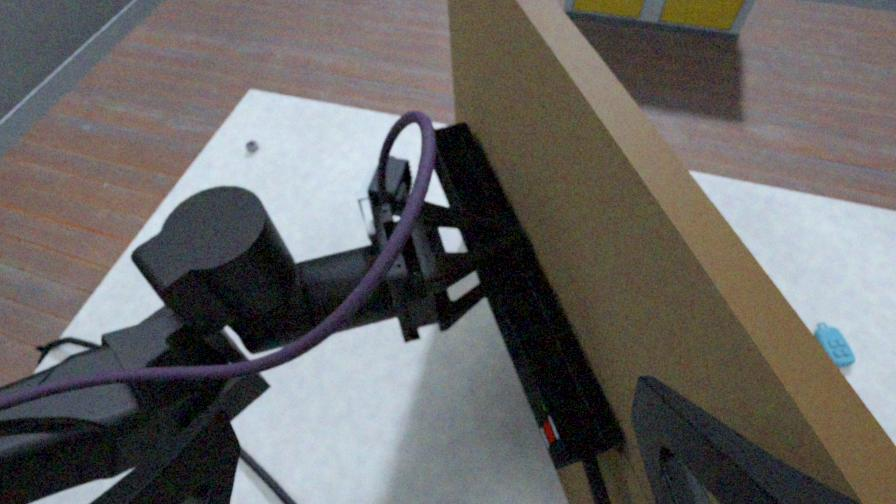

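move(
  target=[0,0,-0.012,0,0,0,-0.3,0,0,0,0,0,0,1],
  speed=0.06,
)

Scene clock: 3194.83 s.
left_arm: end_effector_position=(+0.3278, +0.0141, +0.2696) grip_measured=-0.088 grip_effort_nm=-1.05 end_effector_quat_wxyz=(+0.195, -0.201, +0.684, -0.673) | right_arm: end_effector_position=(+0.1771, +0.0075, +0.4511) grip_measured=+0.998 grip_effort_nm=0.13 end_effector_quat_wxyz=(+0.509, -0.146, +0.842, +0.106)
Joint positions: left_arm=[-0.434 1.259 0.63 0.607 0.551 -1.563 0.043] | right_arm=[1.467 1.786 2.512 -1.521 0.872 0.697 0.094]
Joint torques (N m): left_arm=[0.54 -6.57 9.57 1.73 0.19 -0.29] | right_arm=[-0.62 -4.79 5.29 1.1 0.29 -0.1]
Heat: left arm: 52 °C; right arm: 34 °C.
Hand target: left_arm +0.3234, +0.0151, +0.3040; +0.207, -0.182, +0.661, -0.698 | right_arm +0.1763, +0.0032, +0.4520; +0.493, -0.149, +0.853, +0.086
Off the commanded pose: left_arm 0.035 m, 5 deg | right_arm 0.004 m, 3 deg.
joint sent to its limit (right arm) — joint 4 (wrist pitch), lower limit. The joint targets are off in position, not in orientation.
move: off_target (left_arm, right_arm)

move(
  target=[0.003,0.02,0.026,0,0,0,-0.3,0,0,0,0,0,0,1],
  speed=0.04,
)

Scene clock: 3214.13 s.
left_arm: end_effector_position=(+0.3278, +0.0061, +0.2574) grip_measured=-0.088 grip_effort_nm=-1.05 end_effector_quat_wxyz=(+0.183, -0.205, +0.693, -0.666) | right_arm: end_effector_position=(+0.1771, +0.0075, +0.4511) grip_measured=+0.998 grip_effort_nm=0.13 end_effector_quat_wxyz=(+0.509, -0.146, +0.842, +0.106)
Joint positions: left_arm=[-0.455 1.291 0.63 0.607 0.541 -1.563 0.043] | right_arm=[1.467 1.786 2.512 -1.521 0.872 0.697 0.094]
Joint torques (N m): left_arm=[-0.64 -3.96 9.58 2.45 -0.13 -0.28] | right_arm=[-0.64 -4.83 5.27 1.08 0.28 -0.11]
Heat: left arm: 50 °C; right arm: 34 °C.
Hand target: left_arm +0.3306, +0.0004, +0.2929; +0.207, -0.182, +0.661, -0.698 | right_arm +0.1763, +0.0032, +0.4520; +0.493, -0.149, +0.853, +0.086
Off the commanded pose: left_arm 0.036 m, 6 deg | right_arm 0.004 m, 3 deg.
joint sent to its limit (right arm) — joint 4 (wrist pitch), lower limit. The joint targets are off in position, not in orientation.
move: off_target (left_arm, right_arm)

move(
  target=[
    [0,0,-0.026,0,0,0,-0.3,0,0,0,0,0,0,1],
    [0,0,0.003,0,0,0.004,-0.3,0,0,0,0,0,0,1],
  ],
  speed=0.06,
)

move(
  target=[
    [0,0,-0.026,0,0,0,-0.3,0,0,0,0,0,0,1],
    [0,-0.01,-0.02,0,0,0,-0.3,0,0,0,0,0,0,1],
    [0,0,0.003,0,0,0,-0.3,0,0,0,0,0,0,1],
  ],
  speed=0.06,
)

Scene clock: 3226.30 s.
left_arm: end_effector_position=(+0.3272, +0.0055, +0.2550) grip_measured=-0.088 grip_effort_nm=-1.05 end_effector_quat_wxyz=(+0.181, -0.206, +0.694, -0.665) | right_arm: end_effector_position=(+0.1771, +0.0075, +0.4511) grip_measured=+0.998 grip_effort_nm=0.13 end_effector_quat_wxyz=(+0.509, -0.146, +0.842, +0.106)
Joint positions: left_arm=[-0.458 1.293 0.626 0.609 0.539 -1.563 0.043] | right_arm=[1.467 1.786 2.512 -1.521 0.872 0.697 0.094]
Joint torques (N m): left_arm=[-0.73 -3.82 10.18 2.46 -0.16 -0.11] | right_arm=[-0.61 -4.96 5.34 1.11 0.29 -0.11]
Heat: left arm: 49 °C; right arm: 34 °C.
Hand target: left_arm +0.3316, -0.0011, +0.2930; +0.211, -0.177, +0.662, -0.697 | right_arm +0.1763, +0.0032, +0.4520; +0.493, -0.149, +0.853, +0.086
Off the commanded pose: left_arm 0.039 m, 7 deg | right_arm 0.004 m, 3 deg.
joint sent to its limit (right arm) — joint 4 (wrist pitch), lower limit. The joint targets are off in position, not in orientation.
move: off_target (left_arm, right_arm)

Scene clock: 3228.27 s.
left_arm: end_effector_position=(+0.3285, +0.0064, +0.2548) grip_measured=-0.088 grip_effort_nm=-1.05 end_effector_quat_wxyz=(+0.184, -0.208, +0.694, -0.664) | right_arm: end_effector_position=(+0.1771, +0.0075, +0.4511) grip_measured=+0.998 grip_effort_nm=0.13 end_effector_quat_wxyz=(+0.509, -0.146, +0.842, +0.106)
Joint positions: left_arm=[-0.457 1.294 0.626 0.611 0.534 -1.563 0.043] | right_arm=[1.467 1.786 2.512 -1.521 0.872 0.697 0.094]
Joint torques (N m): left_arm=[-1.09 -3.55 10.51 2.46 -0.13 -0.14] | right_arm=[-0.59 -4.77 5.44 1.06 0.31 -0.07]
Heat: left arm: 49 °C; right arm: 34 °C.
Hand target: left_arm +0.3325, -0.0027, +0.2932; +0.211, -0.177, +0.662, -0.697 | right_arm +0.1763, +0.0032, +0.4520; +0.493, -0.149, +0.853, +0.086
Off the commanded pose: left_arm 0.040 m, 7 deg | right_arm 0.004 m, 3 deg.
joint sent to its limit (right arm) — joint 4 (wrist pitch), lower limit. The joint targets are off in position, not in orientation.
move: off_target (left_arm, right_arm)

move(
  target=[
    [0,0,-0.035,0,0,0,-0.3,0,0,0,0,0,0,1],
    [0,-0.1,-0.035,0,0,0,-0.3,0,0,0,0,0,0,1],
  ],
  speed=0.08,
)

move(
  target=[0,0.015,0.037,0,0,0,-0.3,0,0,0,0,0,0,1],
  speed=0.05,
)

Scene clock: 3241.73 s.
left_arm: end_effector_position=(+0.3235, +0.0147, +0.3143) grip_measured=-0.088 grip_effort_nm=-1.05 end_effector_quat_wxyz=(+0.197, -0.197, +0.682, -0.676) | right_arm: end_effector_position=(+0.1771, +0.0075, +0.4511) grip_measured=+0.998 grip_effort_nm=0.13 end_effector_quat_wxyz=(+0.509, -0.146, +0.842, +0.106)
Joint positions: left_arm=[-0.437 1.185 0.759 0.416 0.552 -1.563 0.043] | right_arm=[1.467 1.786 2.512 -1.521 0.872 0.697 0.094]
Joint torques (N m): left_arm=[0.72 -6.06 11.48 1.42 0.14 -0.17] | right_arm=[-0.68 -4.81 5.49 1.09 0.31 -0.1]
Heat: left arm: 49 °C; right arm: 34 °C.
Hand target: left_arm +0.3179, +0.0172, +0.3517; +0.211, -0.177, +0.662, -0.697 | right_arm +0.1763, +0.0032, +0.4520; +0.493, -0.149, +0.853, +0.086
Off the commanded pose: left_arm 0.038 m, 4 deg | right_arm 0.004 m, 3 deg.
joint sent to its limit (right arm) — joint 4 (wrist pitch), lower limit. The joint targets are off in position, not in orientation.
move: off_target (left_arm, right_arm)

Scene clock: 3242.90 s.
left_arm: end_effector_position=(+0.3278, +0.0037, +0.3027) grip_measured=-0.088 grip_effort_nm=-1.05 end_effector_quat_wxyz=(+0.186, -0.203, +0.691, -0.668) | right_arm: end_effector_position=(+0.1771, +0.0075, +0.4511) grip_measured=+0.998 grip_effort_nm=0.13 end_effector_quat_wxyz=(+0.509, -0.146, +0.842, +0.106)
Joint positions: left_arm=[-0.465 1.231 0.771 0.416 0.532 -1.563 0.043] | right_arm=[1.467 1.786 2.512 -1.521 0.872 0.697 0.094]
Joint torques (N m): left_arm=[-0.58 -3.89 11.99 2.09 -0.12 -0.14] | right_arm=[-0.65 -4.77 5.31 1.11 0.32 -0.14]
Heat: left arm: 50 °C; right arm: 34 °C.
Hand target: left_arm +0.3301, -0.0019, +0.3441; +0.211, -0.177, +0.662, -0.697 | right_arm +0.1763, +0.0032, +0.4520; +0.493, -0.149, +0.853, +0.086
Off the commanded pose: left_arm 0.042 m, 6 deg | right_arm 0.004 m, 3 deg.
joint sent to its limit (right arm) — joint 4 (wrist pitch), lower limit. The joint targets are off in position, not in orientation.
move: off_target (left_arm, right_arm)

move(
  target=[0,0.0,0.015,0,0,0,-0.3,0,0,0,0,0,0,1],
  speed=0.05,
)

move(
  target=[0,0.02,0,0,0,0,-0.3,0,0,0,0,0,0,1],
  speed=0.04,
)

move(
  target=[0,0.015,-0.003,0,0,0,-0.3,0,0,0,0,0,0,1],
  speed=0.04,
)

move(
  target=[0,0.015,-0.003,0,0,0,-0.3,0,0,0,0,0,0,1],
  speed=0.04,
)

Scene clock: 3250.00 s.
left_arm: end_effector_position=(+0.3292, +0.0012, +0.3027) grip_measured=-0.088 grip_effort_nm=-1.05 end_effector_quat_wxyz=(+0.186, -0.204, +0.691, -0.668) | right_arm: end_effector_position=(+0.1771, +0.0075, +0.4511) grip_measured=+0.998 grip_effort_nm=0.13 end_effector_quat_wxyz=(+0.509, -0.146, +0.842, +0.106)
Joint positions: left_arm=[-0.472 1.24 0.779 0.416 0.522 -1.563 0.043] | right_arm=[1.467 1.786 2.512 -1.521 0.872 0.697 0.094]
Joint torques (N m): left_arm=[-1.28 -2.61 13.05 2.16 -0.21 -0.14] | right_arm=[-0.59 -4.79 5.38 1.1 0.31 -0.11]
Heat: left arm: 51 °C; right arm: 34 °C.
Hand target: left_arm +0.3349, -0.0096, +0.3446; +0.211, -0.177, +0.662, -0.697 | right_arm +0.1763, +0.0032, +0.4520; +0.493, -0.149, +0.853, +0.086
Off the commanded pose: left_arm 0.044 m, 6 deg | right_arm 0.004 m, 3 deg.
joint sent to its limit (right arm) — joint 4 (wrist pitch), lower limit. The joint targets are off in position, not in orientation.
move: off_target (left_arm, right_arm)

Scene clock: 3251.00 s.
left_arm: end_effector_position=(+0.3294, +0.0010, +0.3028) grip_measured=-0.088 grip_effort_nm=-1.05 end_effector_quat_wxyz=(+0.187, -0.203, +0.691, -0.668) | right_arm: end_effector_position=(+0.1771, +0.0075, +0.4511) grip_measured=+0.998 grip_effort_nm=0.13 end_effector_quat_wxyz=(+0.509, -0.146, +0.842, +0.106)
Joint positions: left_arm=[-0.472 1.242 0.779 0.419 0.522 -1.562 0.043] | right_arm=[1.467 1.786 2.512 -1.521 0.872 0.697 0.094]
Joint torques (N m): left_arm=[-1.46 -1.54 10.41 2.63 -0.22 -0.12] | right_arm=[-0.62 -4.85 5.33 1.1 0.32 -0.1]
Heat: left arm: 51 °C; right arm: 34 °C.
Hand target: left_arm +0.3356, -0.0100, +0.3327; +0.211, -0.178, +0.662, -0.697 | right_arm +0.1763, +0.0032, +0.4520; +0.493, -0.149, +0.853, +0.086
Off the commanded pose: left_arm 0.032 m, 6 deg | right_arm 0.004 m, 3 deg.
joint sent to its limit (right arm) — joint 4 (wrist pitch), lower limit. The joint targets are off in position, not in orientation.
move: off_target (left_arm, right_arm)

Scene clock: 3252.13 s.
left_arm: end_effector_position=(+0.3299, +0.0009, +0.3024) grip_measured=-0.088 grip_effort_nm=-1.05 end_effector_quat_wxyz=(+0.191, -0.198, +0.688, -0.671) | right_arm: end_effector_position=(+0.1771, +0.0075, +0.4511) grip_measured=+0.998 grip_effort_nm=0.13 end_effector_quat_wxyz=(+0.509, -0.146, +0.842, +0.106)
Joint positions: left_arm=[-0.471 1.248 0.768 0.45 0.525 -1.559 0.043] | right_arm=[1.467 1.786 2.512 -1.521 0.872 0.697 0.094]
Joint torques (N m): left_arm=[-1.39 -1.37 8.7 2.68 -0.23 -0.12] | right_arm=[-0.64 -4.83 5.37 1.11 0.3 -0.14]
Heat: left arm: 51 °C; right arm: 34 °C.
Hand target: left_arm +0.3352, -0.0088, +0.3235; +0.211, -0.178, +0.662, -0.697 | right_arm +0.1763, +0.0032, +0.4520; +0.493, -0.149, +0.853, +0.086
Off the commanded pose: left_arm 0.024 m, 5 deg | right_arm 0.004 m, 3 deg.
joint sent to its limit (right arm) — joint 4 (wrist pitch), lower limit. The joint targets are off in position, not in orientation.
move: off_target (left_arm, right_arm)

Scene clock: 3253.13 s.
left_arm: end_effector_position=(+0.3306, +0.0005, +0.3018) grip_measured=-0.088 grip_effort_nm=-1.05 end_effector_quat_wxyz=(+0.199, -0.190, +0.680, -0.679) | right_arm: end_effector_position=(+0.1771, +0.0075, +0.4511) grip_measured=+0.998 grip_effort_nm=0.13 end_effector_quat_wxyz=(+0.509, -0.146, +0.842, +0.106)
Joint positions: left_arm=[-0.471 1.26 0.744 0.519 0.525 -1.559 0.043] | right_arm=[1.467 1.786 2.512 -1.521 0.872 0.697 0.094]
Joint torques (N m): left_arm=[-1.2 -1.43 8.23 2.39 -0.2 -0.15] | right_arm=[-0.72 -4.83 5.39 1.11 0.3 -0.08]
Heat: left arm: 51 °C; right arm: 34 °C.
Hand target: left_arm +0.3348, -0.0075, +0.3144; +0.211, -0.178, +0.662, -0.697 | right_arm +0.1763, +0.0032, +0.4520; +0.493, -0.149, +0.853, +0.086
Off the commanded pose: left_arm 0.016 m, 3 deg | right_arm 0.004 m, 3 deg.
joint sent to its limit (right arm) — joint 4 (wrist pitch), lower limit. The joint targets are off in position, not in orientation.
move: off_target (left_arm, right_arm)

move(
  target=[0,0.01,-0.006,0,0,-0.008,-0.3,0,0,0,0,0,0,1],
  speed=0.04,
)

move(
  target=[0,0.01,-0.003,0,0,0,-0.3,0,0,0,0,0,0,1],
  speed=0.04,
)

move(
  target=[0,0.01,-0.003,0,0,0,-0.3,0,0,0,0,0,0,1],
  speed=0.04,
)

Scene clock: 3259.07 s.
left_arm: end_effector_position=(+0.3305, +0.0012, +0.3019) grip_measured=-0.088 grip_effort_nm=-1.05 end_effector_quat_wxyz=(+0.201, -0.189, +0.674, -0.685) | right_arm: end_effector_position=(+0.1771, +0.0075, +0.4511) grip_measured=+0.998 grip_effort_nm=0.13 end_effector_quat_wxyz=(+0.509, -0.146, +0.842, +0.106)
Joint positions: left_arm=[-0.469 1.263 0.728 0.557 0.525 -1.569 0.043] | right_arm=[1.467 1.786 2.512 -1.521 0.872 0.697 0.094]
Joint torques (N m): left_arm=[-0.68 -1.83 7.36 2.25 -0.15 -0.34] | right_arm=[-0.57 -4.81 5.38 1.09 0.3 -0.12]
Heat: left arm: 50 °C; right arm: 34 °C.
Hand target: left_arm +0.3332, -0.0047, +0.3082; +0.202, -0.186, +0.660, -0.699 | right_arm +0.1763, +0.0032, +0.4520; +0.493, -0.149, +0.853, +0.086
Off the commanded pose: left_arm 0.009 m, 2 deg | right_arm 0.004 m, 3 deg.
joint sent to its limit (right arm) — joint 4 (wrist pitch), lower limit. The joint targets are off in position, not in orientation.
move: off_target (right_arm)

Scene clock: 3260.07 s.
left_arm: end_effector_position=(+0.3299, +0.0015, +0.3014) grip_measured=-0.088 grip_effort_nm=-1.05 end_effector_quat_wxyz=(+0.207, -0.183, +0.669, -0.690) | right_arm: end_effector_position=(+0.1771, +0.0075, +0.4511) grip_measured=+0.998 grip_effort_nm=0.13 end_effector_quat_wxyz=(+0.509, -0.146, +0.842, +0.106)
Joint positions: left_arm=[-0.469 1.27 0.708 0.606 0.525 -1.569 0.043] | right_arm=[1.467 1.786 2.512 -1.521 0.872 0.697 0.094]
Joint torques (N m): left_arm=[-0.4 -1.98 7.04 2.01 -0.12 -0.33] | right_arm=[-0.69 -4.82 5.39 1.12 0.3 -0.11]
Heat: left arm: 50 °C; right arm: 34 °C.
Hand target: left_arm +0.3325, -0.0034, +0.3022; +0.202, -0.186, +0.660, -0.699 | right_arm +0.1763, +0.0032, +0.4520; +0.493, -0.149, +0.853, +0.086
Off the commanded pose: left_arm 0.006 m, 2 deg | right_arm 0.004 m, 3 deg.
joint sent to its limit (right arm) — joint 4 (wrist pitch), lower limit. The joint targets are off in position, not in orientation.
move: off_target (right_arm)

Scene clock: 3261.07 s.
left_arm: end_effector_position=(+0.3295, +0.0018, +0.3007) grip_measured=-0.088 grip_effort_nm=-1.05 end_effector_quat_wxyz=(+0.212, -0.177, +0.663, -0.696) | right_arm: end_effector_position=(+0.1771, +0.0075, +0.4511) grip_measured=+0.998 grip_effort_nm=0.13 end_effector_quat_wxyz=(+0.509, -0.146, +0.842, +0.106)
Joint positions: left_arm=[-0.469 1.277 0.69 0.654 0.525 -1.569 0.043] | right_arm=[1.467 1.786 2.512 -1.521 0.872 0.697 0.094]
Joint torques (N m): left_arm=[-0.23 -2.19 6.65 1.84 -0.11 -0.32] | right_arm=[-0.66 -4.85 5.31 1.13 0.3 -0.11]
Heat: left arm: 50 °C; right arm: 34 °C.
Hand target: left_arm +0.3318, -0.0022, +0.2961; +0.202, -0.186, +0.660, -0.699 | right_arm +0.1763, +0.0032, +0.4520; +0.493, -0.149, +0.853, +0.086
Off the commanded pose: left_arm 0.007 m, 2 deg | right_arm 0.004 m, 3 deg.
joint sent to its limit (right arm) — joint 4 (wrist pitch), lower limit. The joint targets are off in position, not in orientation.
move: off_target (right_arm)

move(
  target=[0,0.01,-0.003,0,0,0,-0.3,0,0,0,0,0,0,1],
  speed=0.04,
  cameras=["cam_right_wrist"],
)

Scene clock: 3272.13 s.
left_arm: end_effector_position=(+0.3292, +0.0019, +0.2998) grip_measured=-0.088 grip_effort_nm=-1.05 end_effector_quat_wxyz=(+0.217, -0.172, +0.658, -0.700) | right_arm: end_effector_position=(+0.1771, +0.0075, +0.4511) grip_measured=+0.998 grip_effort_nm=0.13 end_effector_quat_wxyz=(+0.509, -0.146, +0.842, +0.106)
Joint positions: left_arm=[-0.469 1.286 0.673 0.701 0.525 -1.569 0.043] | right_arm=[1.467 1.786 2.512 -1.521 0.872 0.697 0.094]
Joint torques (N m): left_arm=[-0.06 -2.35 6.15 1.58 -0.1 -0.32] | right_arm=[-0.62 -4.85 5.33 1.1 0.31 -0.11]
Heat: left arm: 50 °C; right arm: 34 °C.
Hand target: left_arm +0.3311, -0.0009, +0.2900; +0.202, -0.186, +0.660, -0.699 | right_arm +0.1763, +0.0032, +0.4520; +0.493, -0.149, +0.853, +0.086
Off the commanded pose: left_arm 0.010 m, 2 deg | right_arm 0.004 m, 3 deg.
joint sent to its limit (right arm) — joint 4 (wrist pitch), lower limit. The joint targets are off in position, not in orientation.
move: off_target (right_arm)
Images, in order (width x height): cam_right_wrist 896x504.

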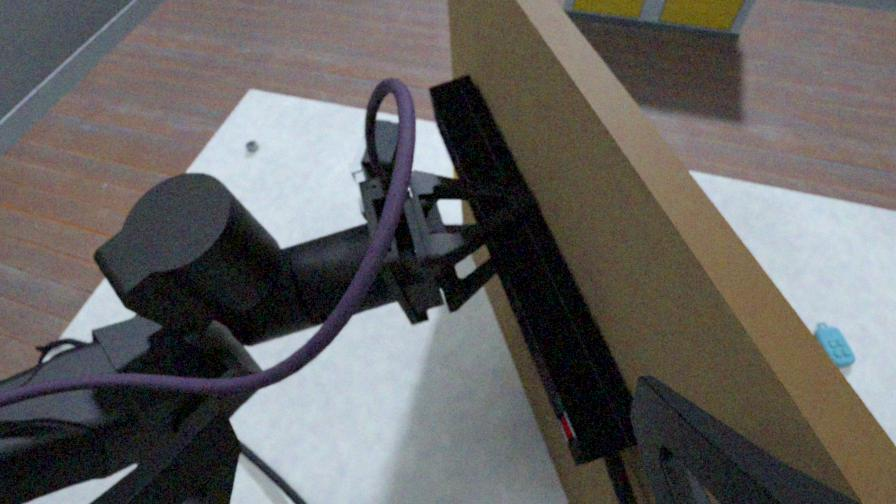

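zoom_image(
  camera="cam_right_wrist",
  region=[420, 60, 520, 130],
)

zoom_image(
  camera="cam_right_wrist",
  region=[560, 370, 660, 470],
)

Scaled by 5.040.

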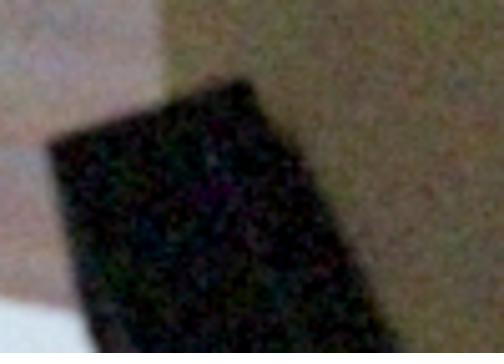

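Scaled by 5.040.

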